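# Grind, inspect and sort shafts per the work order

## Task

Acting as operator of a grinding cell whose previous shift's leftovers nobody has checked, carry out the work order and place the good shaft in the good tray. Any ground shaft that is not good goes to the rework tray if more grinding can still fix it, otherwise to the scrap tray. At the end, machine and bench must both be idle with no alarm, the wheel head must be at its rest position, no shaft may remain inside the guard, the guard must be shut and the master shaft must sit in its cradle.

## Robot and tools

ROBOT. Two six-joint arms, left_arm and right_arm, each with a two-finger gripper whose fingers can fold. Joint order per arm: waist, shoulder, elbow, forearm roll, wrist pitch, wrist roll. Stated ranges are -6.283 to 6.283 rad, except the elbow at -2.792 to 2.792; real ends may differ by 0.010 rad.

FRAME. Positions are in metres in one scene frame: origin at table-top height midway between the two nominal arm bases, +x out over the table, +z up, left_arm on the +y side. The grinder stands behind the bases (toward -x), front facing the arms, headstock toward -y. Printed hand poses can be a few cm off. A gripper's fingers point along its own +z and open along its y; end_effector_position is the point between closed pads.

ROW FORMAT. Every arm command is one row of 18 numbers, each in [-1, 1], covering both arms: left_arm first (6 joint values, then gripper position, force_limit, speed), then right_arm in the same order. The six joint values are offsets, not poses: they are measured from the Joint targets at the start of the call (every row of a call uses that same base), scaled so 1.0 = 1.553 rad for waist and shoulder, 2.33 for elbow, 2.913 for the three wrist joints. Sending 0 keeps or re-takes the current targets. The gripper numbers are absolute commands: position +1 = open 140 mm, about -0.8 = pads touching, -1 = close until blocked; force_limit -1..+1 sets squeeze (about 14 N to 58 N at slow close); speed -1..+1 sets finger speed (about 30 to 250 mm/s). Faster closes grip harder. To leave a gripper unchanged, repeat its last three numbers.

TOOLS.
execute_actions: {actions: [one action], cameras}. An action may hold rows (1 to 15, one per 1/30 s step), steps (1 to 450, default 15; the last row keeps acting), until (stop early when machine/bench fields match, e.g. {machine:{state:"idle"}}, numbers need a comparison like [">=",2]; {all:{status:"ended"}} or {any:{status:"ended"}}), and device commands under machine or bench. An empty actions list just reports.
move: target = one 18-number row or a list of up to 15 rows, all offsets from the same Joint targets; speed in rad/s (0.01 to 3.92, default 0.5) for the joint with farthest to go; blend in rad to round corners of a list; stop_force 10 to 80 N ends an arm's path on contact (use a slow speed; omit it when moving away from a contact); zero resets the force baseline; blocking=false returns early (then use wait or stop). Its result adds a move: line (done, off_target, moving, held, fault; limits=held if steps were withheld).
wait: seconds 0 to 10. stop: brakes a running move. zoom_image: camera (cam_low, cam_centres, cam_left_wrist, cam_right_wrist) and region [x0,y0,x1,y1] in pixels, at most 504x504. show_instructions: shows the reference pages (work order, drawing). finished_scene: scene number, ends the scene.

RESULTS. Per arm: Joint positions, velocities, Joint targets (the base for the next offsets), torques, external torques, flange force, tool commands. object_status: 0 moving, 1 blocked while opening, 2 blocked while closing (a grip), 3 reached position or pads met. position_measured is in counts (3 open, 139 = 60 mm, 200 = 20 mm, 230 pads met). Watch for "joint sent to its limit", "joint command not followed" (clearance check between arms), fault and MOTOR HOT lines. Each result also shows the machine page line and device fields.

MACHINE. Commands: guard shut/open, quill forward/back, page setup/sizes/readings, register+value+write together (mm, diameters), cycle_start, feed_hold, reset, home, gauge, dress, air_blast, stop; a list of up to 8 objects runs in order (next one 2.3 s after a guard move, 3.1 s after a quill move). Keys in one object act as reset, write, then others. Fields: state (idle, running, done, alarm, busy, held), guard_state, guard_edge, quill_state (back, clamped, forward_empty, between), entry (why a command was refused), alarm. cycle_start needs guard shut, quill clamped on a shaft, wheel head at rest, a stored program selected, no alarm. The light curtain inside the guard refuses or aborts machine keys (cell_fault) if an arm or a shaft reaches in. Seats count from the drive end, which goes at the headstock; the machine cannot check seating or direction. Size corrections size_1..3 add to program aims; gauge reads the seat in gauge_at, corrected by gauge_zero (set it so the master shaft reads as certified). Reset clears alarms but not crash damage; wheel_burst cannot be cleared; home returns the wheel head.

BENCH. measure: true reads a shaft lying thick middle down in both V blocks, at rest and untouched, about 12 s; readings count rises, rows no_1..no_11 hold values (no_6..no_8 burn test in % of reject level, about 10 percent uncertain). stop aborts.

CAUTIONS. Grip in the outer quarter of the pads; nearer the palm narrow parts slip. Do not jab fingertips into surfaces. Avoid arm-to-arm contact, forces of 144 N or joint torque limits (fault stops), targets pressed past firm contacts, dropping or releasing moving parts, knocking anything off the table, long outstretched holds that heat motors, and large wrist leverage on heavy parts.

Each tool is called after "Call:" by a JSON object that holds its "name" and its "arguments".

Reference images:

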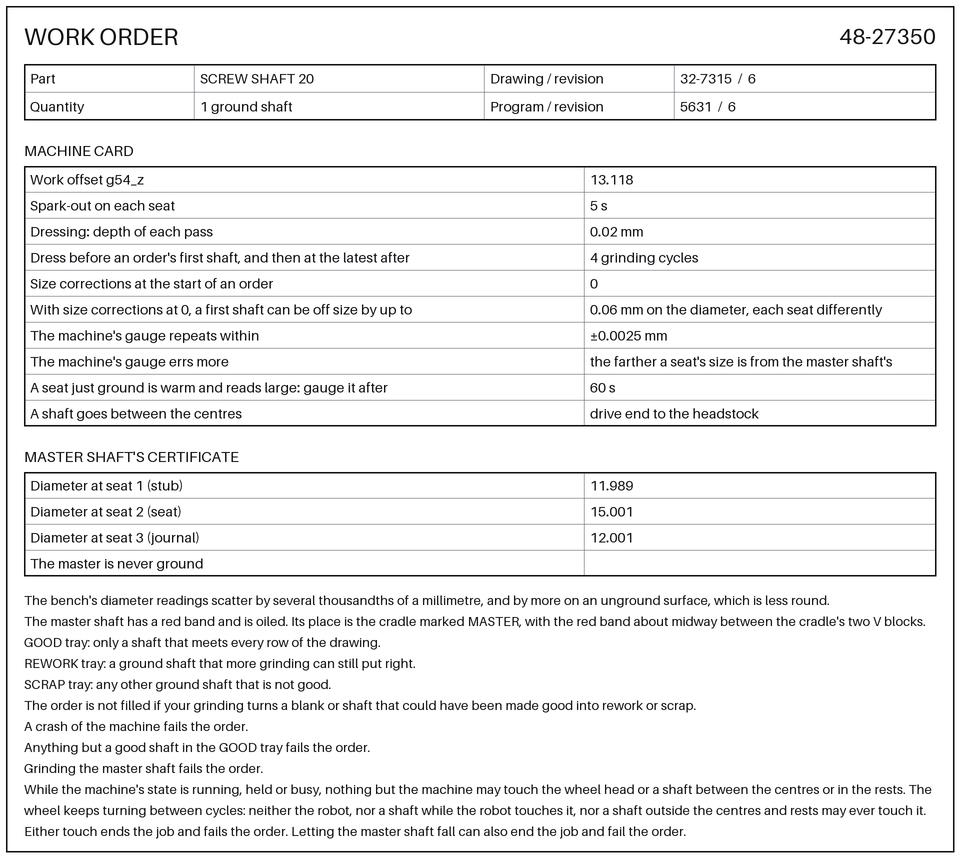

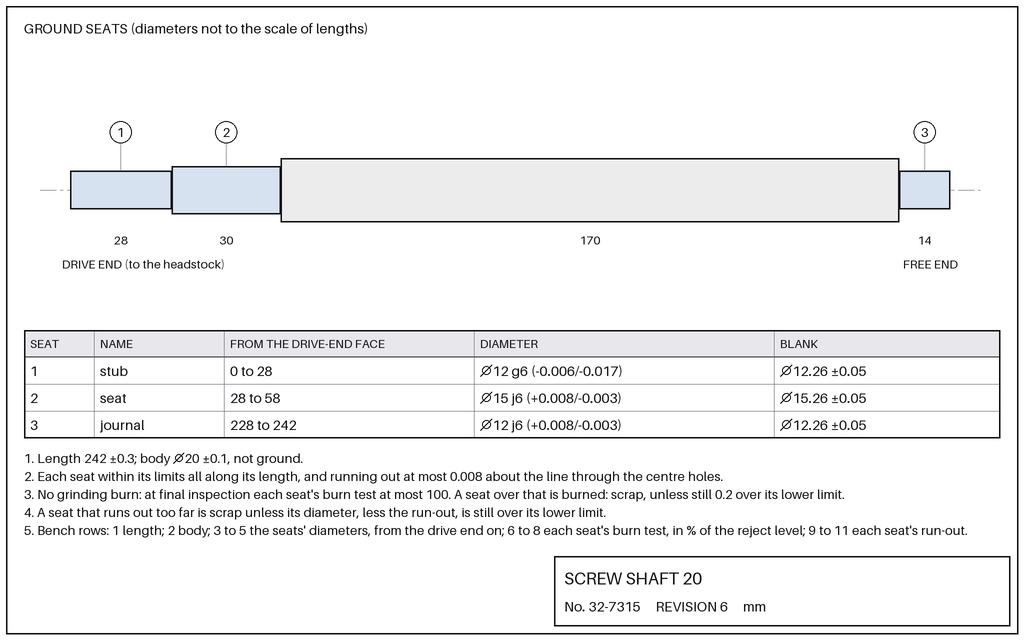

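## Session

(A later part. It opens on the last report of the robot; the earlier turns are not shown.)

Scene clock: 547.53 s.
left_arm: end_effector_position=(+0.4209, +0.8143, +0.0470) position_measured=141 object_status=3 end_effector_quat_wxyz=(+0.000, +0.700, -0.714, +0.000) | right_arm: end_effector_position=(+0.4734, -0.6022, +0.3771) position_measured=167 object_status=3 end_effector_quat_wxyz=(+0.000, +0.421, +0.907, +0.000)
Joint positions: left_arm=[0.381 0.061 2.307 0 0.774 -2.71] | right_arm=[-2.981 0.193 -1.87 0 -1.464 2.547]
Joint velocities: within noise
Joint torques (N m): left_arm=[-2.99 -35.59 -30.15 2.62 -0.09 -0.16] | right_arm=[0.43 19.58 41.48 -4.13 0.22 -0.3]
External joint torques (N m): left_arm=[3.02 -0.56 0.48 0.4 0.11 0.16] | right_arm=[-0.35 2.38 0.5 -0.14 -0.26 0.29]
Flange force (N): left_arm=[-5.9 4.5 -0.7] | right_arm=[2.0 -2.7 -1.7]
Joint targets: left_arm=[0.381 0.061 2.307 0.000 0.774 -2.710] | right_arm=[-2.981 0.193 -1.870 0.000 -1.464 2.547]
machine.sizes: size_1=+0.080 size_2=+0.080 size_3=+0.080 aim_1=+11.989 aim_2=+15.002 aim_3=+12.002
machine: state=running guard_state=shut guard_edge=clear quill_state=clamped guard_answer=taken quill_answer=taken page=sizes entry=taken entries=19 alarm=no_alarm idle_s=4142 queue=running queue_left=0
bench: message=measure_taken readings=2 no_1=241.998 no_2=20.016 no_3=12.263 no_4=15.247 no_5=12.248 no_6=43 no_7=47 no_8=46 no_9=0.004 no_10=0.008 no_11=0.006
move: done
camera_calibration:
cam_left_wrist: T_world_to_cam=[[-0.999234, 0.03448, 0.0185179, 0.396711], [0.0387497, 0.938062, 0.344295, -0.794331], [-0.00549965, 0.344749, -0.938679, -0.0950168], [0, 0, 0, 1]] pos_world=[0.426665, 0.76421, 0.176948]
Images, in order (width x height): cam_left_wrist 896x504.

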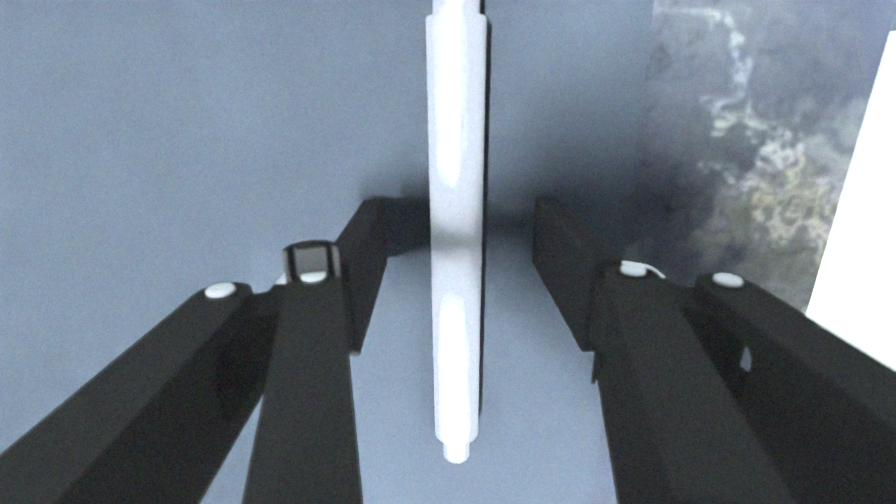

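Call:
{"name": "execute_actions", "arguments": {"actions": [{"rows": [[0,0,0,0,0,0, -1,1,-1, 0,0,0,0,0,0, -0.3,1,-1]], "steps": 75}], "cameras": ["cam_left_wrist"]}}

Scene clock: 551.53 s.
left_arm: end_effector_position=(+0.4209, +0.8143, +0.0470) position_measured=204 object_status=2 end_effector_quat_wxyz=(+0.000, +0.700, -0.714, +0.000) | right_arm: end_effector_position=(+0.4734, -0.6022, +0.3771) position_measured=167 object_status=3 end_effector_quat_wxyz=(+0.000, +0.421, +0.907, +0.000)
Joint positions: left_arm=[0.381 0.061 2.307 0 0.774 -2.71] | right_arm=[-2.981 0.193 -1.87 0 -1.464 2.547]
Joint velocities: within noise
Joint torques (N m): left_arm=[-2.22 -32.2 -27.38 2.9 -0.37 -0.25] | right_arm=[0.11 19.83 41.51 -4.13 0.23 -0.35]
External joint torques (N m): left_arm=[2.24 -4.02 -2.3 0.12 0.39 0.25] | right_arm=[-0.2 2.61 0.7 -0.18 -0.26 0.35]
Flange force (N): left_arm=[-4.2 4.4 -9.1] | right_arm=[2.5 -2.6 -2.1]
Joint targets: left_arm=[0.381 0.061 2.307 0.000 0.774 -2.710] | right_arm=[-2.981 0.193 -1.870 0.000 -1.464 2.547]
machine.sizes: size_1=+0.080 size_2=+0.080 size_3=+0.080 aim_1=+11.989 aim_2=+15.002 aim_3=+12.002
machine: state=running guard_state=shut guard_edge=clear quill_state=clamped guard_answer=taken quill_answer=taken page=sizes entry=taken entries=19 alarm=no_alarm idle_s=4146 queue=running queue_left=0
bench: message=measure_taken readings=2 no_1=241.998 no_2=20.016 no_3=12.263 no_4=15.247 no_5=12.248 no_6=43 no_7=47 no_8=46 no_9=0.004 no_10=0.008 no_11=0.006
camera_calibration:
cam_left_wrist: T_world_to_cam=[[-0.999233, 0.0344452, 0.0186116, 0.396721], [0.0387493, 0.938063, 0.344291, -0.794331], [-0.00559964, 0.344748, -0.938678, -0.094974], [0, 0, 0, 1]] pos_world=[0.426664, 0.76421, 0.176948]
Images, in order (width x height): cam_left_wrist 896x504.

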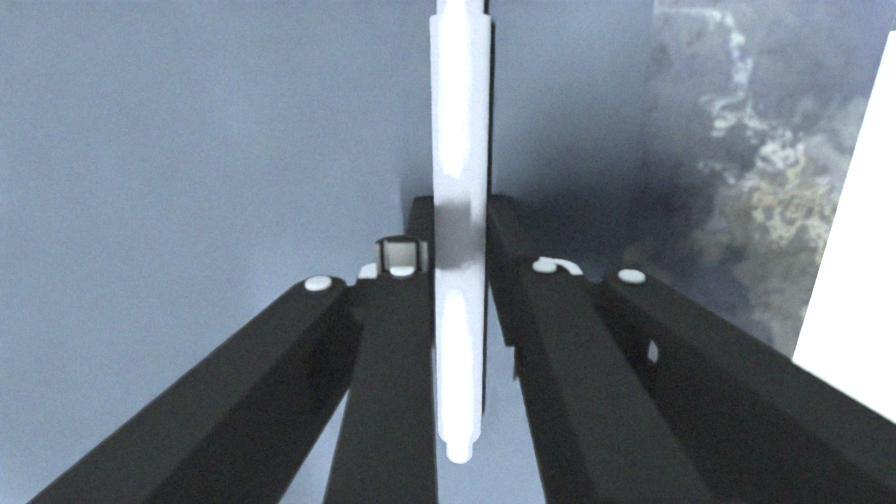

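Call:
{"name": "move", "arguments": {"target": [[0,-0.04864,-0.02127,0,0.04295,0,-1,1,-1,0,0,0,0,0,0,-0.3,1,-1],[0,-0.14053,-0.09925,0,0.1543,0,-1,1,-1,0,0,0,0,0,0,-0.3,1,-1],[-0.85238,0.22727,-0.38053,0,0.18321,0.10658,-1,1,-1,0,0,0,0,0,0,-0.3,1,-1],[-0.85238,0.27149,-0.32648,0,0.1164,0.10658,-1,1,-1,0,0,0,0,0,0,-0.3,1,-1]], "speed": [0.12, 0.4, 0.6, 0.25], "blend": [0.02, 0.05, 0.02, 0], "cameras": ["cam_left_wrist"]}}

Call:
{"name": "zoom_image", "arguments": {"camera": "cam_left_wrist", "region": [320, 0, 620, 300]}}

Scene clock: 563.60 s.
left_arm: end_effector_position=(+0.5522, +0.0082, +0.1299) position_measured=204 object_status=2 end_effector_quat_wxyz=(+0.000, +0.042, +0.999, +0.000) | right_arm: end_effector_position=(+0.4734, -0.6022, +0.3771) position_measured=167 object_status=3 end_effector_quat_wxyz=(+0.000, +0.421, +0.907, +0.000)
Joint positions: left_arm=[-0.943 0.483 1.546 0 1.114 -2.4] | right_arm=[-2.981 0.193 -1.87 0 -1.464 2.547]
Joint velocities: within noise
Joint torques (N m): left_arm=[-3.09 -89.69 -40.91 3.48 -0.07 -0.19] | right_arm=[-0.63 19.03 41.65 -4.2 0.23 -0.3]
External joint torques (N m): left_arm=[2.97 3.05 2.85 0.4 0.09 0.19] | right_arm=[0.57 3.01 0.23 -0.06 -0.27 0.3]
Flange force (N): left_arm=[-1.5 4.1 4.5] | right_arm=[4.7 -2.7 -1.4]
Joint targets: left_arm=[-0.943 0.483 1.546 0.000 1.114 -2.400] | right_arm=[-2.981 0.193 -1.870 0.000 -1.464 2.547]
machine.sizes: size_1=+0.080 size_2=+0.080 size_3=+0.080 aim_1=+11.989 aim_2=+15.002 aim_3=+12.002
machine: state=running guard_state=shut guard_edge=clear quill_state=clamped guard_answer=taken quill_answer=taken page=sizes entry=taken entries=19 alarm=no_alarm idle_s=4158 queue=running queue_left=0
bench: message=measure_taken readings=2 no_1=241.998 no_2=20.016 no_3=12.263 no_4=15.247 no_5=12.248 no_6=43 no_7=47 no_8=46 no_9=0.004 no_10=0.008 no_11=0.006
move: done
camera_calibration:
cam_left_wrist: T_world_to_cam=[[0.0981359, 0.995, 0.0185627, -0.0596709], [0.933743, -0.0985141, 0.344121, -0.557478], [0.344229, -0.0164378, -0.938742, 0.0712652], [0, 0, 0, 1]] pos_world=[0.501866, 0.00562452, 0.259847]
Images, in order (width x height): cam_left_wrist 896x504.

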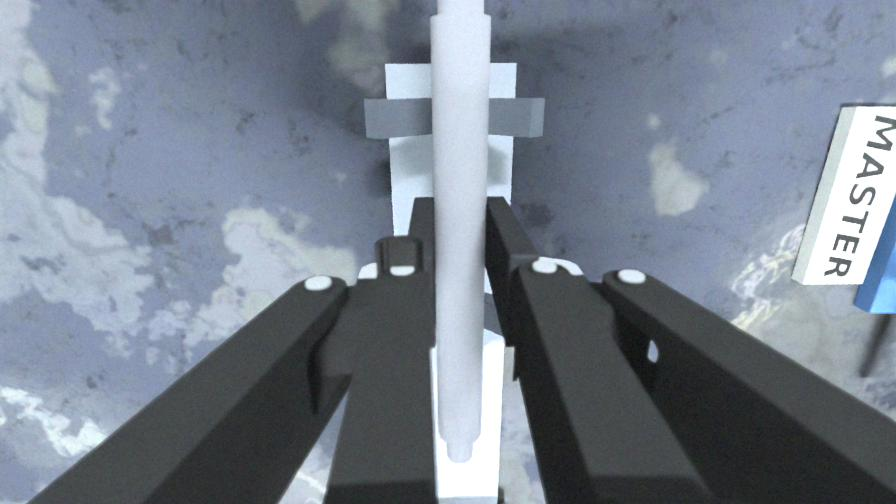

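Scaled by 1.680.

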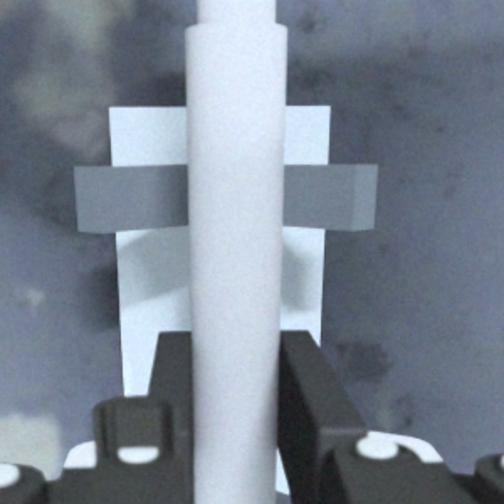

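Call:
{"name": "move", "arguments": {"target": [-0.0002,0.01474,0.01037,0,-0.01615,-0.00011,-1,1,-1,0,0,0,0,0,0,-0.3,1,-1], "speed": 0.1, "cameras": []}}

Call:
{"name": "move", "arguments": {"target": [0,0.01571,0.00955,0,-0.01601,0,-1,1,-1,0,0,0,0,0,0,-0.3,1,-1], "speed": 0.018, "stop_force": 12, "cameras": ["cam_left_wrist"]}}

Scene clock: 572.00 s.
left_arm: end_effector_position=(+0.5522, +0.0078, +0.0999) position_measured=204 object_status=2 end_effector_quat_wxyz=(+0.000, +0.042, +0.999, +0.000) | right_arm: end_effector_position=(+0.4734, -0.6022, +0.3771) position_measured=167 object_status=3 end_effector_quat_wxyz=(+0.000, +0.421, +0.907, +0.000)
Joint positions: left_arm=[-0.944 0.506 1.57 0 1.066 -2.4] | right_arm=[-2.981 0.193 -1.87 0 -1.464 2.547]
Joint velocities: within noise
Joint torques (N m): left_arm=[-2.84 -91.01 -39.71 3.36 -0.08 -0.15] | right_arm=[0.4 19.28 41.43 -4.2 0.19 -0.32]
External joint torques (N m): left_arm=[2.75 3 2.5 0.43 0.1 0.15] | right_arm=[-0.58 3.08 0.75 -0.11 -0.22 0.32]
Flange force (N): left_arm=[-1.8 3.4 4.1] | right_arm=[2.2 -3.7 -2.2]
Joint targets: left_arm=[-0.944 0.506 1.570 0.000 1.066 -2.400] | right_arm=[-2.981 0.193 -1.870 0.000 -1.464 2.547]
machine.sizes: size_1=+0.080 size_2=+0.080 size_3=+0.080 aim_1=+11.989 aim_2=+15.002 aim_3=+12.002
machine: state=running guard_state=shut guard_edge=clear quill_state=clamped guard_answer=taken quill_answer=taken page=sizes entry=taken entries=19 alarm=no_alarm idle_s=4166 queue=running queue_left=0
bench: message=measure_taken readings=2 no_1=241.998 no_2=20.016 no_3=12.263 no_4=15.247 no_5=12.248 no_6=43 no_7=47 no_8=46 no_9=0.004 no_10=0.008 no_11=0.006
move: done
No camera images: "cameras" was empty.

Scene clock: 574.10 s.
left_arm: end_effector_position=(+0.5523, +0.0076, +0.0823) position_measured=204 object_status=2 end_effector_quat_wxyz=(+0.000, +0.042, +0.999, +0.000) | right_arm: end_effector_position=(+0.4734, -0.6022, +0.3771) position_measured=167 object_status=3 end_effector_quat_wxyz=(+0.000, +0.421, +0.907, +0.000)
Joint positions: left_arm=[-0.944 0.52 1.583 0 1.039 -2.4] | right_arm=[-2.981 0.193 -1.87 0 -1.464 2.547]
Joint velocities: within noise
Joint torques (N m): left_arm=[-2.32 -67.34 -28.67 3.63 -2.76 -0.25] | right_arm=[-0.41 18.85 41.5 -4.19 0.25 -0.32]
External joint torques (N m): left_arm=[2.26 -21.46 -8.03 0.11 2.78 0.25] | right_arm=[0.36 3.28 0.43 -0.08 -0.29 0.32]
Flange force (N): left_arm=[4.1 8.6 -27.8] | right_arm=[4.4 -3.1 -1.8]
Joint targets: left_arm=[-0.944 0.520 1.583 0.000 1.039 -2.400] | right_arm=[-2.981 0.193 -1.870 0.000 -1.464 2.547]
machine.sizes: size_1=+0.080 size_2=+0.080 size_3=+0.080 aim_1=+11.989 aim_2=+15.002 aim_3=+12.002
machine: state=running guard_state=shut guard_edge=clear quill_state=clamped guard_answer=taken quill_answer=taken page=sizes entry=taken entries=19 alarm=no_alarm idle_s=4168 queue=running queue_left=0
bench: message=measure_taken readings=2 no_1=241.998 no_2=20.016 no_3=12.263 no_4=15.247 no_5=12.248 no_6=43 no_7=47 no_8=46 no_9=0.004 no_10=0.008 no_11=0.006
move: contact (left_arm); left_arm: the wrist pitch is farthest, 0.020 rad from its target
camera_calibration:
cam_left_wrist: T_world_to_cam=[[0.0981076, 0.995007, 0.01835, -0.0581404], [0.933714, -0.0984124, 0.344229, -0.54126], [0.344316, -0.0166379, -0.938706, 0.0264863], [0, 0, 0, 1]] pos_world=[0.501966, 0.00502406, 0.212247]
Images, in order (width x height): cam_left_wrist 896x504.

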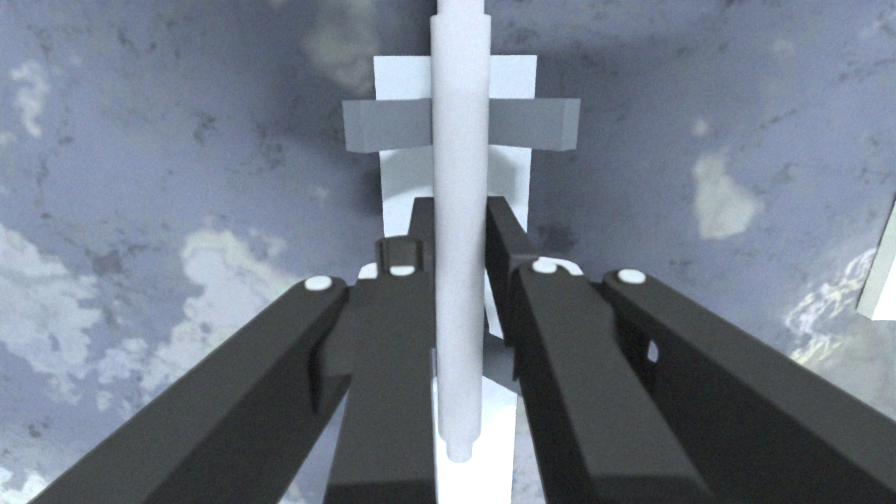

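Call:
{"name": "execute_actions", "arguments": {"actions": [{"rows": [[0,0,0,0,0,0, -0.3,1,-1, 0,0,0,0,0,0, -0.3,1,-1]], "steps": 45}], "cameras": []}}

Call:
{"name": "move", "arguments": {"target": [[0,-0.02376,-0.01622,0,0.02551,0,-0.3,1,-1,0,0,0,0,0,0,-0.3,1,-1],[0,-0.068,-0.07026,0,0.09231,0,-0.3,1,-1,0,0,0,0,0,0,-0.3,1,-1]], "speed": [0.12, 0.4], "blend": [0.02, 0], "cameras": []}}

Call:
{"name": "execute_actions", "arguments": {"actions": [{"bench": {"measure": true}, "steps": 420, "until": {"bench": {"readings": [">=", 3]}}}], "cameras": ["cam_left_wrist"]}}

Scene clock: 578.80 s.
left_arm: end_effector_position=(+0.5523, +0.0076, +0.0823) position_measured=167 object_status=3 end_effector_quat_wxyz=(+0.000, +0.042, +0.999, +0.000) | right_arm: end_effector_position=(+0.4734, -0.6022, +0.3771) position_measured=167 object_status=3 end_effector_quat_wxyz=(+0.000, +0.421, +0.907, +0.000)
Joint positions: left_arm=[-0.944 0.52 1.583 0 1.039 -2.4] | right_arm=[-2.981 0.193 -1.87 0 -1.464 2.547]
Joint velocities: within noise
Joint torques (N m): left_arm=[-2.99 -87.98 -36.83 3.33 -0.09 -0.2] | right_arm=[0.4 19.44 41.72 -4.19 0.21 -0.3]
External joint torques (N m): left_arm=[2.94 -0.73 0.22 0.4 0.12 0.2] | right_arm=[-0.48 2.76 0.45 -0.1 -0.23 0.3]
Flange force (N): left_arm=[-1.9 3.7 -0.6] | right_arm=[2.2 -3.5 -1.7]
Joint targets: left_arm=[-0.944 0.520 1.583 0.000 1.039 -2.400] | right_arm=[-2.981 0.193 -1.870 0.000 -1.464 2.547]
machine.sizes: size_1=+0.080 size_2=+0.080 size_3=+0.080 aim_1=+11.989 aim_2=+15.002 aim_3=+12.002
machine: state=running guard_state=shut guard_edge=clear quill_state=clamped guard_answer=taken quill_answer=taken page=sizes entry=taken entries=19 alarm=no_alarm idle_s=4173 queue=running queue_left=0
bench: message=measure_taken readings=2 no_1=241.998 no_2=20.016 no_3=12.263 no_4=15.247 no_5=12.248 no_6=43 no_7=47 no_8=46 no_9=0.004 no_10=0.008 no_11=0.006
No camera images: "cameras" was empty.

Scene clock: 580.23 s.
left_arm: end_effector_position=(+0.5522, +0.0078, +0.2502) position_measured=167 object_status=3 end_effector_quat_wxyz=(+0.000, +0.042, +0.999, +0.000) | right_arm: end_effector_position=(+0.4734, -0.6022, +0.3771) position_measured=167 object_status=3 end_effector_quat_wxyz=(+0.000, +0.421, +0.907, +0.000)
Joint positions: left_arm=[-0.944 0.414 1.419 0 1.308 -2.4] | right_arm=[-2.981 0.193 -1.87 0 -1.464 2.547]
Joint velocities: within noise
Joint torques (N m): left_arm=[-2.97 -82.47 -40.85 3.78 -0.12 -0.17] | right_arm=[0.13 19.61 41.38 -4.21 0.24 -0.28]
External joint torques (N m): left_arm=[2.87 -0.82 -0.18 0.4 0.15 0.17] | right_arm=[-0.31 2.64 0.81 -0.1 -0.27 0.28]
Flange force (N): left_arm=[-2.3 3.1 -0.8] | right_arm=[2.1 -2.7 -2.3]
Joint targets: left_arm=[-0.944 0.414 1.419 0.000 1.308 -2.400] | right_arm=[-2.981 0.193 -1.870 0.000 -1.464 2.547]
machine.sizes: size_1=+0.080 size_2=+0.080 size_3=+0.080 aim_1=+11.989 aim_2=+15.002 aim_3=+12.002
machine: state=running guard_state=shut guard_edge=clear quill_state=clamped guard_answer=taken quill_answer=taken page=sizes entry=taken entries=19 alarm=no_alarm idle_s=4174 queue=running queue_left=0
bench: message=measure_taken readings=2 no_1=241.998 no_2=20.016 no_3=12.263 no_4=15.247 no_5=12.248 no_6=43 no_7=47 no_8=46 no_9=0.004 no_10=0.008 no_11=0.006
move: done
No camera images: "cameras" was empty.

Scene clock: 592.43 s.
left_arm: end_effector_position=(+0.5522, +0.0078, +0.2502) position_measured=167 object_status=3 end_effector_quat_wxyz=(+0.000, +0.042, +0.999, +0.000) | right_arm: end_effector_position=(+0.4734, -0.6022, +0.3771) position_measured=167 object_status=3 end_effector_quat_wxyz=(+0.000, +0.421, +0.907, +0.000)
Joint positions: left_arm=[-0.944 0.414 1.419 0 1.308 -2.4] | right_arm=[-2.981 0.193 -1.87 0 -1.464 2.547]
Joint velocities: within noise
Joint torques (N m): left_arm=[-3.04 -82.46 -41.17 3.77 -0.09 -0.21] | right_arm=[0.18 19.44 41.49 -4.19 0.28 -0.35]
External joint torques (N m): left_arm=[2.94 -0.78 0.11 0.41 0.12 0.21] | right_arm=[-0.27 2.7 0.66 -0.11 -0.31 0.35]
Flange force (N): left_arm=[-2.0 3.7 -0.4] | right_arm=[2.5 -2.8 -2.1]
Joint targets: left_arm=[-0.944 0.414 1.419 0.000 1.308 -2.400] | right_arm=[-2.981 0.193 -1.870 0.000 -1.464 2.547]
Tool commands: left_gripper/position=-0.3 left_gripper/force_limit=+1.0 left_gripper/speed=-1.0 right_gripper/position=-0.3 right_gripper/force_limit=+1.0 right_gripper/speed=-1.0
machine.sizes: size_1=+0.080 size_2=+0.080 size_3=+0.080 aim_1=+11.989 aim_2=+15.002 aim_3=+12.002
machine: state=running guard_state=shut guard_edge=clear quill_state=clamped guard_answer=taken quill_answer=taken page=sizes entry=taken entries=19 alarm=no_alarm idle_s=4187 queue=running queue_left=0
bench: message=measure_taken readings=3 no_1=242.000 no_2=20.018 no_3=12.290 no_4=15.285 no_5=12.250 no_6=45 no_7=44 no_8=44 no_9=0.004 no_10=0.001 no_11=0.001
camera_calibration:
cam_left_wrist: T_world_to_cam=[[0.0981149, 0.995011, 0.0180572, -0.0612924], [0.933636, -0.0983142, 0.344467, -0.598902], [0.344524, -0.0169385, -0.938625, 0.184034], [0, 0, 0, 1]] pos_world=[0.501766, 0.00522333, 0.380147]
Images, in order (width x height): cam_left_wrist 896x504.

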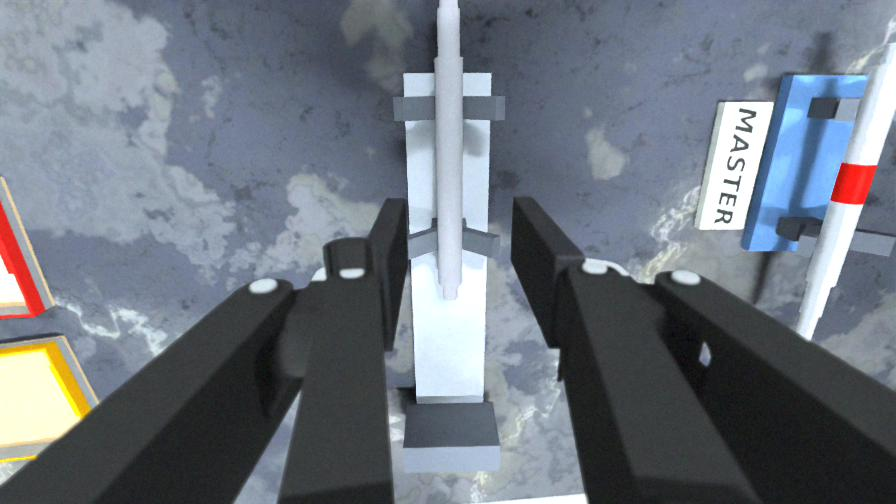

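Call:
{"name": "move", "arguments": {"target": [[0,0.04424,0.05403,0,-0.0668,0,-0.3,1,-1,0,0,0,0,0,0,-0.3,1,-1],[0,0.068,0.07026,0,-0.09231,0,-0.3,1,-1,0,0,0,0,0,0,-0.3,1,-1]], "speed": [0.3, 0.12], "blend": [0.02, 0], "cameras": []}}

Call:
{"name": "execute_actions", "arguments": {"actions": [{"rows": [[0,0,0,0,0,0, -1,1,-1, 0,0,0,0,0,0, -0.3,1,-1]], "steps": 50}], "cameras": []}}

Scene clock: 596.60 s.
left_arm: end_effector_position=(+0.5523, +0.0076, +0.0823) position_measured=167 object_status=3 end_effector_quat_wxyz=(+0.000, +0.042, +0.999, +0.000) | right_arm: end_effector_position=(+0.4734, -0.6022, +0.3771) position_measured=167 object_status=3 end_effector_quat_wxyz=(+0.000, +0.421, +0.907, +0.000)
Joint positions: left_arm=[-0.944 0.52 1.583 0 1.039 -2.4] | right_arm=[-2.981 0.193 -1.87 0 -1.464 2.547]
Joint velocities: within noise
Joint torques (N m): left_arm=[-2.88 -87.95 -36.79 3.34 -0.1 -0.19] | right_arm=[-0.42 19.09 41.4 -4.23 0.18 -0.36]
External joint torques (N m): left_arm=[2.8 -0.78 0.17 0.4 0.13 0.19] | right_arm=[0.31 2.88 0.53 -0.05 -0.21 0.36]
Flange force (N): left_arm=[-1.8 3.5 -0.7] | right_arm=[3.9 -2.4 -1.8]
Joint targets: left_arm=[-0.944 0.520 1.583 0.000 1.039 -2.400] | right_arm=[-2.981 0.193 -1.870 0.000 -1.464 2.547]
machine.sizes: size_1=+0.080 size_2=+0.080 size_3=+0.080 aim_1=+11.989 aim_2=+15.002 aim_3=+12.002
machine: state=running guard_state=shut guard_edge=clear quill_state=clamped guard_answer=taken quill_answer=taken page=sizes entry=taken entries=19 alarm=no_alarm idle_s=4191 queue=running queue_left=0
bench: message=measure_taken readings=3 no_1=242.000 no_2=20.018 no_3=12.290 no_4=15.285 no_5=12.250 no_6=45 no_7=44 no_8=44 no_9=0.004 no_10=0.001 no_11=0.001
move: done
No camera images: "cameras" was empty.

Scene clock: 598.47 s.
left_arm: end_effector_position=(+0.5523, +0.0076, +0.0823) position_measured=204 object_status=2 end_effector_quat_wxyz=(+0.000, +0.042, +0.999, +0.000) | right_arm: end_effector_position=(+0.4734, -0.6022, +0.3771) position_measured=167 object_status=3 end_effector_quat_wxyz=(+0.000, +0.421, +0.907, +0.000)
Joint positions: left_arm=[-0.944 0.52 1.583 0 1.039 -2.4] | right_arm=[-2.981 0.193 -1.87 0 -1.464 2.547]
Joint velocities: within noise
Joint torques (N m): left_arm=[-1.95 -76.75 -32.78 3.83 -1.79 -0.25] | right_arm=[0.31 18.88 41.41 -4.27 0.2 -0.31]
External joint torques (N m): left_arm=[1.83 -11.94 -3.83 -0.1 1.82 0.25] | right_arm=[-0.42 3.43 0.73 -0.03 -0.24 0.31]
Flange force (N): left_arm=[2.5 6.2 -15.4] | right_arm=[2.8 -4.0 -2.3]
Joint targets: left_arm=[-0.944 0.520 1.583 0.000 1.039 -2.400] | right_arm=[-2.981 0.193 -1.870 0.000 -1.464 2.547]
machine.sizes: size_1=+0.080 size_2=+0.080 size_3=+0.080 aim_1=+11.989 aim_2=+15.002 aim_3=+12.002
machine: state=running guard_state=shut guard_edge=clear quill_state=clamped guard_answer=taken quill_answer=taken page=sizes entry=taken entries=19 alarm=no_alarm idle_s=4192 queue=running queue_left=0
bench: message=measure_taken readings=3 no_1=242.000 no_2=20.018 no_3=12.290 no_4=15.285 no_5=12.250 no_6=45 no_7=44 no_8=44 no_9=0.004 no_10=0.001 no_11=0.001
No camera images: "cameras" was empty.

Call:
{"name": "move", "arguments": {"target": [[0,-0.02376,-0.01622,0,0.02551,0,-1,1,-1,0,0,0,0,0,0,-0.3,1,-1],[0,-0.068,-0.07026,0,0.09231,0,-1,1,-1,0,0,0,0,0,0,-0.3,1,-1],[0.85247,-0.43607,0.21129,0,0.06334,-0.10646,-1,1,-1,0,0,0,0,0,0,-0.3,1,-1],[0.85247,-0.34418,0.28927,0,-0.04802,-0.10646,-1,1,-1,0,0,0,0,0,0,-0.3,1,-1],[0.85247,-0.30644,0.30642,0,-0.08187,-0.10646,-1,1,-1,0,0,0,0,0,0,-0.3,1,-1]], "speed": [0.12, 0.4, 0.6, 0.3, 0.1], "blend": [0.02, 0.05, 0.03, 0.01, 0], "cameras": []}}

Call:
{"name": "move", "arguments": {"target": [0,0.018,0.00664,0,-0.01491,0,-1,1,-1,0,0,0,0,0,0,-0.3,1,-1], "speed": 0.03, "stop_force": 12, "cameras": ["cam_left_wrist"]}}

Scene clock: 608.53 s.
left_arm: end_effector_position=(+0.4211, +0.8143, +0.0581) position_measured=204 object_status=2 end_effector_quat_wxyz=(+0.000, +0.700, -0.714, +0.000) | right_arm: end_effector_position=(+0.4734, -0.6022, +0.3771) position_measured=167 object_status=3 end_effector_quat_wxyz=(+0.000, +0.421, +0.907, +0.000)
Joint positions: left_arm=[0.381 0.044 2.297 0 0.801 -2.71] | right_arm=[-2.981 0.193 -1.87 0 -1.464 2.547]
Joint velocities: within noise
Joint torques (N m): left_arm=[-2.71 -36.56 -32.7 2.72 -0.12 -0.23] | right_arm=[-0.39 19.66 41.62 -4.17 0.19 -0.28]
External joint torques (N m): left_arm=[2.73 1.4 2.17 0.39 0.14 0.23] | right_arm=[0.18 2.56 0.49 -0.14 -0.23 0.28]
Flange force (N): left_arm=[-5.6 4.1 3.7] | right_arm=[3.2 -2.3 -1.7]
Joint targets: left_arm=[0.381 0.044 2.297 0.000 0.801 -2.710] | right_arm=[-2.981 0.193 -1.870 0.000 -1.464 2.547]
machine.sizes: size_1=+0.080 size_2=+0.080 size_3=+0.080 aim_1=+11.989 aim_2=+15.002 aim_3=+12.002
machine: state=running guard_state=shut guard_edge=clear quill_state=clamped guard_answer=taken quill_answer=taken page=sizes entry=taken entries=19 alarm=no_alarm idle_s=4202 queue=running queue_left=0
bench: message=measure_taken readings=3 no_1=242.000 no_2=20.018 no_3=12.290 no_4=15.285 no_5=12.250 no_6=45 no_7=44 no_8=44 no_9=0.004 no_10=0.001 no_11=0.001
move: done
No camera images: "cameras" was empty.

Scene clock: 610.03 s.
left_arm: end_effector_position=(+0.4212, +0.8144, +0.0466) position_measured=204 object_status=2 end_effector_quat_wxyz=(+0.000, +0.700, -0.714, +0.000) | right_arm: end_effector_position=(+0.4734, -0.6022, +0.3771) position_measured=167 object_status=3 end_effector_quat_wxyz=(+0.000, +0.421, +0.907, +0.000)
Joint positions: left_arm=[0.381 0.062 2.307 0 0.773 -2.71] | right_arm=[-2.981 0.193 -1.87 0 -1.464 2.547]
Joint velocities: within noise
Joint torques (N m): left_arm=[-3.46 -20.78 -22.07 2.48 -3.29 -0.18] | right_arm=[0.21 19.32 41.57 -4.23 0.09 -0.32]
External joint torques (N m): left_arm=[3.51 -15.42 -7.51 0.53 3.31 0.18] | right_arm=[-0.17 2.76 0.51 -0.05 -0.12 0.32]
Flange force (N): left_arm=[-2.7 12.7 -38.4] | right_arm=[2.8 -2.9 -1.6]
Joint targets: left_arm=[0.381 0.062 2.307 0.000 0.773 -2.710] | right_arm=[-2.981 0.193 -1.870 0.000 -1.464 2.547]
machine.sizes: size_1=+0.080 size_2=+0.080 size_3=+0.080 aim_1=+11.989 aim_2=+15.002 aim_3=+12.002
machine: state=running guard_state=shut guard_edge=clear quill_state=clamped guard_answer=taken quill_answer=taken page=sizes entry=taken entries=19 alarm=no_alarm idle_s=4204 queue=running queue_left=0
bench: message=measure_taken readings=3 no_1=242.000 no_2=20.018 no_3=12.290 no_4=15.285 no_5=12.250 no_6=45 no_7=44 no_8=44 no_9=0.004 no_10=0.001 no_11=0.001
move: contact (left_arm); left_arm: the wrist pitch is farthest, 0.015 rad from its target
camera_calibration:
cam_left_wrist: T_world_to_cam=[[-0.999237, 0.0346837, 0.0179635, 0.396864], [0.0387509, 0.937977, 0.344525, -0.794178], [-0.00489996, 0.344958, -0.938605, -0.0958209], [0, 0, 0, 1]] pos_world=[0.426866, 0.764211, 0.176547]
Images, in order (width x height): cam_left_wrist 896x504.

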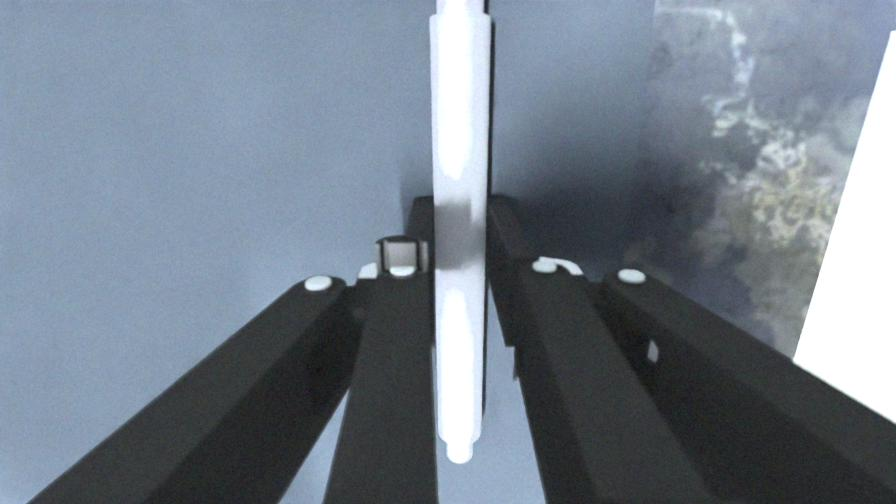

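Call:
{"name": "execute_actions", "arguments": {"actions": [{"rows": [[0,0,0,0,0,0, -0.3,1,-1, 0,0,0,0,0,0, -0.3,1,-1]], "steps": 45}], "cameras": ["cam_left_wrist"]}}

Call:
{"name": "move", "arguments": {"target": [[0,-0.04864,-0.02127,0,0.04295,0,-0.3,1,-1,0,0,0,0,0,0,-0.3,1,-1],[0,-0.14053,-0.09925,0,0.1543,0,-0.3,1,-1,0,0,0,0,0,0,-0.3,1,-1],[-0.92000,-0.0470,-0.3516,0,0.3059,0.1656,-0.3,1,-1,0,0,0,0,0,0,-0.3,1,-1]], "speed": [0.12, 0.4, 0.6], "blend": [0.02, 0.05, 0], "cameras": []}}

Scene clock: 613.60 s.
left_arm: end_effector_position=(+0.4212, +0.8144, +0.0466) position_measured=167 object_status=3 end_effector_quat_wxyz=(+0.000, +0.700, -0.714, +0.000) | right_arm: end_effector_position=(+0.4734, -0.6022, +0.3771) position_measured=167 object_status=3 end_effector_quat_wxyz=(+0.000, +0.421, +0.907, +0.000)
Joint positions: left_arm=[0.381 0.062 2.307 0 0.773 -2.71] | right_arm=[-2.981 0.193 -1.87 0 -1.464 2.547]
Joint velocities: within noise
Joint torques (N m): left_arm=[-2.73 -35.41 -29.94 2.67 -0.09 -0.2] | right_arm=[-0.13 19.59 41.56 -4.16 0.06 -0.32]
External joint torques (N m): left_arm=[2.72 -0.85 0.26 0.35 0.1 0.2] | right_arm=[0.06 2.41 0.41 -0.12 -0.1 0.32]
Flange force (N): left_arm=[-5.3 4.3 -1.3] | right_arm=[2.9 -2.3 -1.3]
Joint targets: left_arm=[0.381 0.062 2.307 0.000 0.773 -2.710] | right_arm=[-2.981 0.193 -1.870 0.000 -1.464 2.547]
machine.sizes: size_1=+0.080 size_2=+0.080 size_3=+0.080 aim_1=+11.989 aim_2=+15.002 aim_3=+12.002
machine: state=running guard_state=shut guard_edge=clear quill_state=clamped guard_answer=taken quill_answer=taken page=sizes entry=taken entries=19 alarm=no_alarm idle_s=4207 queue=running queue_left=0
bench: message=measure_taken readings=3 no_1=242.000 no_2=20.018 no_3=12.290 no_4=15.285 no_5=12.250 no_6=45 no_7=44 no_8=44 no_9=0.004 no_10=0.001 no_11=0.001
camera_calibration:
cam_left_wrist: T_world_to_cam=[[-0.999237, 0.0346837, 0.0179635, 0.396864], [0.0387509, 0.937977, 0.344525, -0.794178], [-0.00489996, 0.344958, -0.938605, -0.0958209], [0, 0, 0, 1]] pos_world=[0.426866, 0.764211, 0.176547]
Images, in order (width x height): cam_left_wrist 896x504.

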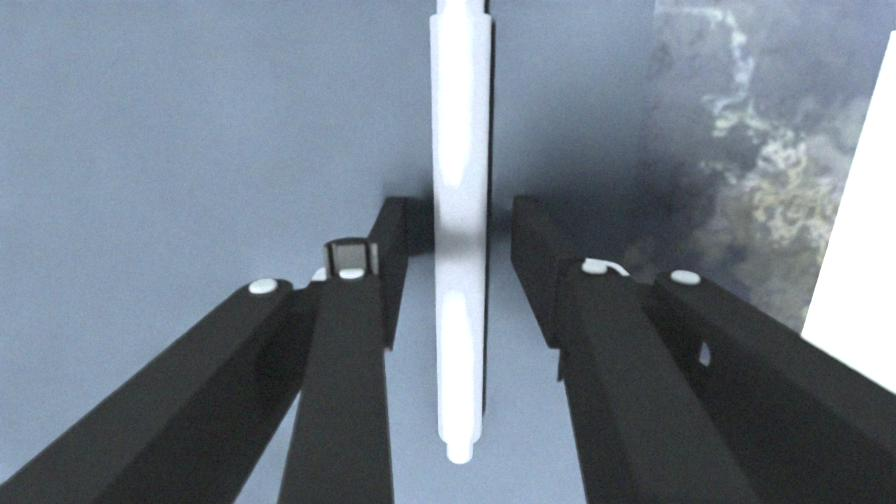

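Scene clock: 618.20 s.
left_arm: end_effector_position=(+0.3605, +0.1615, +0.5006) position_measured=167 object_status=3 end_effector_quat_wxyz=(+0.000, +0.179, +0.984, -0.001) | right_arm: end_effector_position=(+0.4734, -0.6022, +0.3771) position_measured=167 object_status=3 end_effector_quat_wxyz=(+0.000, +0.421, +0.907, +0.000)
Joint positions: left_arm=[-1.049 -0.011 1.487 0 1.664 -2.228] | right_arm=[-2.981 0.193 -1.87 0 -1.464 2.547]
Joint velocities: within noise
Joint torques (N m): left_arm=[-2.74 -40.6 -42.2 3.94 -0.1 -0.19] | right_arm=[0.04 19.55 41.23 -4.2 0.15 -0.39]
External joint torques (N m): left_arm=[2.7 -0.5 -0.12 0.38 0.13 0.19] | right_arm=[-0.07 2.63 0.88 -0.09 -0.18 0.39]
Flange force (N): left_arm=[-2.7 4.5 -0.4] | right_arm=[2.7 -2.2 -2.3]
Joint targets: left_arm=[-1.049 -0.011 1.487 0.000 1.664 -2.228] | right_arm=[-2.981 0.193 -1.870 0.000 -1.464 2.547]
machine.sizes: size_1=+0.080 size_2=+0.080 size_3=+0.080 aim_1=+11.989 aim_2=+15.002 aim_3=+12.002
machine: state=running guard_state=shut guard_edge=clear quill_state=clamped guard_answer=taken quill_answer=taken page=sizes entry=taken entries=19 alarm=no_alarm idle_s=4212 queue=running queue_left=0
bench: message=measure_taken readings=3 no_1=242.000 no_2=20.018 no_3=12.290 no_4=15.285 no_5=12.250 no_6=45 no_7=44 no_8=44 no_9=0.004 no_10=0.001 no_11=0.001
move: done
No camera images: "cameras" was empty.

Call:
{"name": "move", "arguments": {"target": [-0.92371,0,0,0,0,-0.0769,-0.3,1,-1,0,0,0,0,0,0,-0.3,1,-1], "speed": 0.6, "cameras": []}}

Call:
{"name": "execute_actions", "arguments": {"actions": [{"steps": 450, "until": {"machine": {"state": ["!=", "running"]}}}], "cameras": ["cam_centres"]}}

Call:
{"name": "execute_actions", "arguments": {"actions": [{"steps": 450, "until": {"machine": {"state": ["!=", "running"]}}}], "cameras": []}}

Call:
{"name": "execute_actions", "arguments": {"actions": [{"steps": 450, "until": {"machine": {"state": ["!=", "running"]}}}], "cameras": []}}

Call:
{"name": "execute_actions", "arguments": {"actions": [{"steps": 450, "until": {"machine": {"state": ["!=", "running"]}}}], "cameras": []}}

Call:
{"name": "execute_actions", "arguments": {"actions": [{"steps": 450, "until": {"machine": {"state": ["!=", "running"]}}}], "cameras": []}}

Call:
{"name": "execute_actions", "arguments": {"actions": [{"steps": 450, "until": {"machine": {"state": ["!=", "running"]}}}], "cameras": []}}

Scene clock: 623.97 s.
left_arm: end_effector_position=(-0.3605, +0.2350, +0.5006) position_measured=167 object_status=3 end_effector_quat_wxyz=(+0.000, +0.707, +0.707, -0.001) | right_arm: end_effector_position=(+0.4734, -0.6022, +0.3771) position_measured=167 object_status=3 end_effector_quat_wxyz=(+0.000, +0.421, +0.907, +0.000)
Joint positions: left_arm=[-2.484 -0.011 1.487 0 1.664 -2.452] | right_arm=[-2.981 0.193 -1.87 0 -1.464 2.547]
Joint velocities: within noise
Joint torques (N m): left_arm=[-2.69 -40.19 -42.49 3.96 -0.08 -0.2] | right_arm=[-0.32 19.56 41.59 -4.28 0.23 -0.28]
External joint torques (N m): left_arm=[2.6 -0.76 0.17 0.35 0.1 0.2] | right_arm=[0.2 2.83 0.69 -0.03 -0.26 0.28]
Flange force (N): left_arm=[-2.9 4.3 0.3] | right_arm=[3.4 -2.5 -2.1]
Joint targets: left_arm=[-2.484 -0.011 1.487 0.000 1.664 -2.452] | right_arm=[-2.981 0.193 -1.870 0.000 -1.464 2.547]
machine.sizes: size_1=+0.080 size_2=+0.080 size_3=+0.080 aim_1=+11.989 aim_2=+15.002 aim_3=+12.002
machine: state=running guard_state=shut guard_edge=clear quill_state=clamped guard_answer=taken quill_answer=taken page=sizes entry=taken entries=19 alarm=no_alarm idle_s=4218 queue=running queue_left=0
bench: message=measure_taken readings=3 no_1=242.000 no_2=20.018 no_3=12.290 no_4=15.285 no_5=12.250 no_6=45 no_7=44 no_8=44 no_9=0.004 no_10=0.001 no_11=0.001
move: done
No camera images: "cameras" was empty.

Scene clock: 639.17 s.
left_arm: end_effector_position=(-0.3605, +0.2350, +0.5006) position_measured=167 object_status=3 end_effector_quat_wxyz=(+0.000, +0.707, +0.707, -0.001) | right_arm: end_effector_position=(+0.4734, -0.6022, +0.3771) position_measured=167 object_status=3 end_effector_quat_wxyz=(+0.000, +0.421, +0.907, +0.000)
Joint positions: left_arm=[-2.484 -0.011 1.487 0 1.664 -2.452] | right_arm=[-2.981 0.193 -1.87 0 -1.464 2.547]
Joint velocities: within noise
Joint torques (N m): left_arm=[-2.8 -40.6 -42.57 3.93 -0.09 -0.21] | right_arm=[0.22 19.34 41.33 -4.18 0.2 -0.27]
External joint torques (N m): left_arm=[2.8 -0.45 0.23 0.38 0.1 0.21] | right_arm=[-0.15 2.67 0.8 -0.11 -0.24 0.27]
Flange force (N): left_arm=[-3.5 4.3 0.3] | right_arm=[2.4 -2.6 -2.2]
Joint targets: left_arm=[-2.484 -0.011 1.487 0.000 1.664 -2.452] | right_arm=[-2.981 0.193 -1.870 0.000 -1.464 2.547]
Tool commands: left_gripper/position=-0.3 left_gripper/force_limit=+1.0 left_gripper/speed=-1.0 right_gripper/position=-0.3 right_gripper/force_limit=+1.0 right_gripper/speed=-1.0
machine.sizes: size_1=+0.080 size_2=+0.080 size_3=+0.080 aim_1=+11.989 aim_2=+15.002 aim_3=+12.002
machine: state=running guard_state=shut guard_edge=clear quill_state=clamped guard_answer=taken quill_answer=taken page=sizes entry=taken entries=19 alarm=no_alarm idle_s=4233 queue=running queue_left=0
bench: message=measure_taken readings=3 no_1=242.000 no_2=20.018 no_3=12.290 no_4=15.285 no_5=12.250 no_6=45 no_7=44 no_8=44 no_9=0.004 no_10=0.001 no_11=0.001
Images, in order (width x height): cam_centres 896x504.

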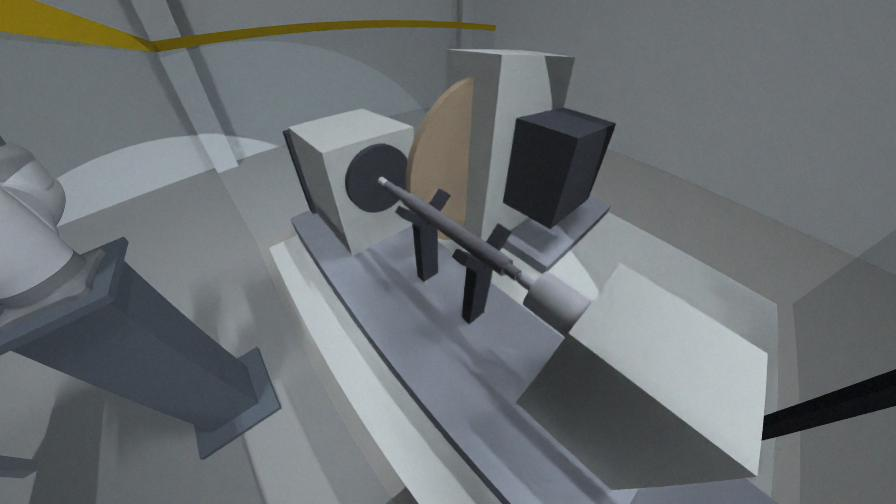

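Scene clock: 654.37 s.
left_arm: end_effector_position=(-0.3605, +0.2350, +0.5006) position_measured=167 object_status=3 end_effector_quat_wxyz=(+0.000, +0.707, +0.707, -0.001) | right_arm: end_effector_position=(+0.4734, -0.6022, +0.3771) position_measured=167 object_status=3 end_effector_quat_wxyz=(+0.000, +0.421, +0.907, +0.000)
Joint positions: left_arm=[-2.484 -0.011 1.487 0 1.664 -2.452] | right_arm=[-2.981 0.193 -1.87 0 -1.464 2.547]
Joint velocities: within noise
Joint torques (N m): left_arm=[-2.77 -40.35 -42.49 3.92 -0.09 -0.19] | right_arm=[0.05 19.51 41.64 -4.21 0.18 -0.28]
External joint torques (N m): left_arm=[2.77 -0.68 0.15 0.4 0.1 0.19] | right_arm=[-0.03 2.56 0.48 -0.08 -0.22 0.28]
Flange force (N): left_arm=[-3.3 4.4 0.2] | right_arm=[2.8 -2.6 -1.7]
Joint targets: left_arm=[-2.484 -0.011 1.487 0.000 1.664 -2.452] | right_arm=[-2.981 0.193 -1.870 0.000 -1.464 2.547]
Tool commands: left_gripper/position=-0.3 left_gripper/force_limit=+1.0 left_gripper/speed=-1.0 right_gripper/position=-0.3 right_gripper/force_limit=+1.0 right_gripper/speed=-1.0
machine.sizes: size_1=+0.080 size_2=+0.080 size_3=+0.080 aim_1=+11.989 aim_2=+15.002 aim_3=+12.002
machine: state=running guard_state=shut guard_edge=clear quill_state=clamped guard_answer=taken quill_answer=taken page=sizes entry=taken entries=19 alarm=no_alarm idle_s=4248 queue=running queue_left=0
bench: message=measure_taken readings=3 no_1=242.000 no_2=20.018 no_3=12.290 no_4=15.285 no_5=12.250 no_6=45 no_7=44 no_8=44 no_9=0.004 no_10=0.001 no_11=0.001
No camera images: "cameras" was empty.

Scene clock: 669.57 s.
left_arm: end_effector_position=(-0.3605, +0.2350, +0.5006) position_measured=167 object_status=3 end_effector_quat_wxyz=(+0.000, +0.707, +0.707, -0.001) | right_arm: end_effector_position=(+0.4734, -0.6022, +0.3771) position_measured=167 object_status=3 end_effector_quat_wxyz=(+0.000, +0.421, +0.907, +0.000)
Joint positions: left_arm=[-2.484 -0.011 1.487 0 1.664 -2.452] | right_arm=[-2.981 0.193 -1.87 0 -1.464 2.547]
Joint velocities: within noise
Joint torques (N m): left_arm=[-2.74 -40.4 -42.51 3.96 -0.07 -0.18] | right_arm=[-0.34 19.34 41.74 -4.27 0.17 -0.21]
External joint torques (N m): left_arm=[2.74 -0.64 0.21 0.35 0.09 0.18] | right_arm=[0.48 2.59 0.34 -0.01 -0.19 0.21]
Flange force (N): left_arm=[-3.2 4.4 0.3] | right_arm=[3.8 -2.2 -1.4]
Joint targets: left_arm=[-2.484 -0.011 1.487 0.000 1.664 -2.452] | right_arm=[-2.981 0.193 -1.870 0.000 -1.464 2.547]
Tool commands: left_gripper/position=-0.3 left_gripper/force_limit=+1.0 left_gripper/speed=-1.0 right_gripper/position=-0.3 right_gripper/force_limit=+1.0 right_gripper/speed=-1.0
machine.sizes: size_1=+0.080 size_2=+0.080 size_3=+0.080 aim_1=+11.989 aim_2=+15.002 aim_3=+12.002
machine: state=running guard_state=shut guard_edge=clear quill_state=clamped guard_answer=taken quill_answer=taken page=sizes entry=taken entries=19 alarm=no_alarm idle_s=4263 queue=running queue_left=0
bench: message=measure_taken readings=3 no_1=242.000 no_2=20.018 no_3=12.290 no_4=15.285 no_5=12.250 no_6=45 no_7=44 no_8=44 no_9=0.004 no_10=0.001 no_11=0.001
No camera images: "cameras" was empty.

Scene clock: 684.77 s.
left_arm: end_effector_position=(-0.3605, +0.2350, +0.5006) position_measured=167 object_status=3 end_effector_quat_wxyz=(+0.000, +0.707, +0.707, -0.001) | right_arm: end_effector_position=(+0.4734, -0.6022, +0.3771) position_measured=167 object_status=3 end_effector_quat_wxyz=(+0.000, +0.421, +0.907, +0.000)
Joint positions: left_arm=[-2.484 -0.011 1.487 0 1.664 -2.452] | right_arm=[-2.981 0.193 -1.87 0 -1.464 2.547]
Joint velocities: within noise
Joint torques (N m): left_arm=[-3.09 -40.21 -42.46 3.94 -0.13 -0.18] | right_arm=[-0.04 19.02 41.74 -4.23 0.24 -0.38]
External joint torques (N m): left_arm=[3.08 -0.86 0.12 0.37 0.15 0.18] | right_arm=[-0.23 3.17 0.33 -0.07 -0.27 0.38]
Flange force (N): left_arm=[-3.5 4.9 0.1] | right_arm=[3.4 -3.7 -1.6]
Joint targets: left_arm=[-2.484 -0.011 1.487 0.000 1.664 -2.452] | right_arm=[-2.981 0.193 -1.870 0.000 -1.464 2.547]
Tool commands: left_gripper/position=-0.3 left_gripper/force_limit=+1.0 left_gripper/speed=-1.0 right_gripper/position=-0.3 right_gripper/force_limit=+1.0 right_gripper/speed=-1.0
machine.sizes: size_1=+0.080 size_2=+0.080 size_3=+0.080 aim_1=+11.989 aim_2=+15.002 aim_3=+12.002
machine: state=running guard_state=shut guard_edge=clear quill_state=clamped guard_answer=taken quill_answer=taken page=sizes entry=taken entries=19 alarm=no_alarm idle_s=4278 queue=running queue_left=0
bench: message=measure_taken readings=3 no_1=242.000 no_2=20.018 no_3=12.290 no_4=15.285 no_5=12.250 no_6=45 no_7=44 no_8=44 no_9=0.004 no_10=0.001 no_11=0.001
No camera images: "cameras" was empty.

Scene clock: 699.97 s.
left_arm: end_effector_position=(-0.3605, +0.2350, +0.5006) position_measured=167 object_status=3 end_effector_quat_wxyz=(+0.000, +0.707, +0.707, -0.001) | right_arm: end_effector_position=(+0.4734, -0.6022, +0.3771) position_measured=167 object_status=3 end_effector_quat_wxyz=(+0.000, +0.421, +0.907, +0.000)
Joint positions: left_arm=[-2.484 -0.011 1.487 0 1.664 -2.452] | right_arm=[-2.981 0.193 -1.87 0 -1.464 2.547]
Joint velocities: within noise
Joint torques (N m): left_arm=[-2.71 -40.55 -42.44 3.91 -0.11 -0.18] | right_arm=[0.24 19.83 41.85 -4.23 0.22 -0.34]
External joint torques (N m): left_arm=[2.61 -0.35 0.13 0.4 0.13 0.18] | right_arm=[-0.25 2.11 0.27 -0.06 -0.25 0.34]
Flange force (N): left_arm=[-3.4 3.8 0.1] | right_arm=[2.2 -2.5 -1.3]
Joint targets: left_arm=[-2.484 -0.011 1.487 0.000 1.664 -2.452] | right_arm=[-2.981 0.193 -1.870 0.000 -1.464 2.547]
Tool commands: left_gripper/position=-0.3 left_gripper/force_limit=+1.0 left_gripper/speed=-1.0 right_gripper/position=-0.3 right_gripper/force_limit=+1.0 right_gripper/speed=-1.0
machine.sizes: size_1=+0.080 size_2=+0.080 size_3=+0.080 aim_1=+11.989 aim_2=+15.002 aim_3=+12.002
machine: state=running guard_state=shut guard_edge=clear quill_state=clamped guard_answer=taken quill_answer=taken page=sizes entry=taken entries=19 alarm=no_alarm idle_s=4293 queue=running queue_left=0
bench: message=measure_taken readings=3 no_1=242.000 no_2=20.018 no_3=12.290 no_4=15.285 no_5=12.250 no_6=45 no_7=44 no_8=44 no_9=0.004 no_10=0.001 no_11=0.001
No camera images: "cameras" was empty.

Scene clock: 715.17 s.
left_arm: end_effector_position=(-0.3605, +0.2350, +0.5006) position_measured=167 object_status=3 end_effector_quat_wxyz=(+0.000, +0.707, +0.707, -0.001) | right_arm: end_effector_position=(+0.4734, -0.6022, +0.3771) position_measured=167 object_status=3 end_effector_quat_wxyz=(+0.000, +0.421, +0.907, +0.000)
Joint positions: left_arm=[-2.484 -0.011 1.487 0 1.664 -2.452] | right_arm=[-2.981 0.193 -1.87 0 -1.464 2.547]
Joint velocities: within noise
Joint torques (N m): left_arm=[-2.92 -40.31 -42.49 3.93 -0.1 -0.19] | right_arm=[-0.13 18.97 41.52 -4.21 0.21 -0.33]
External joint torques (N m): left_arm=[2.93 -0.66 0.16 0.39 0.11 0.19] | right_arm=[0.07 3.25 0.71 -0.09 -0.24 0.33]
Flange force (N): left_arm=[-3.5 4.6 0.2] | right_arm=[3.6 -3.1 -2.2]
Joint targets: left_arm=[-2.484 -0.011 1.487 0.000 1.664 -2.452] | right_arm=[-2.981 0.193 -1.870 0.000 -1.464 2.547]
Tool commands: left_gripper/position=-0.3 left_gripper/force_limit=+1.0 left_gripper/speed=-1.0 right_gripper/position=-0.3 right_gripper/force_limit=+1.0 right_gripper/speed=-1.0
machine.sizes: size_1=+0.080 size_2=+0.080 size_3=+0.080 aim_1=+11.989 aim_2=+15.002 aim_3=+12.002
machine: state=running guard_state=shut guard_edge=clear quill_state=clamped guard_answer=taken quill_answer=taken page=sizes entry=taken entries=19 alarm=no_alarm idle_s=4308 queue=running queue_left=0
bench: message=measure_taken readings=3 no_1=242.000 no_2=20.018 no_3=12.290 no_4=15.285 no_5=12.250 no_6=45 no_7=44 no_8=44 no_9=0.004 no_10=0.001 no_11=0.001
No camera images: "cameras" was empty.


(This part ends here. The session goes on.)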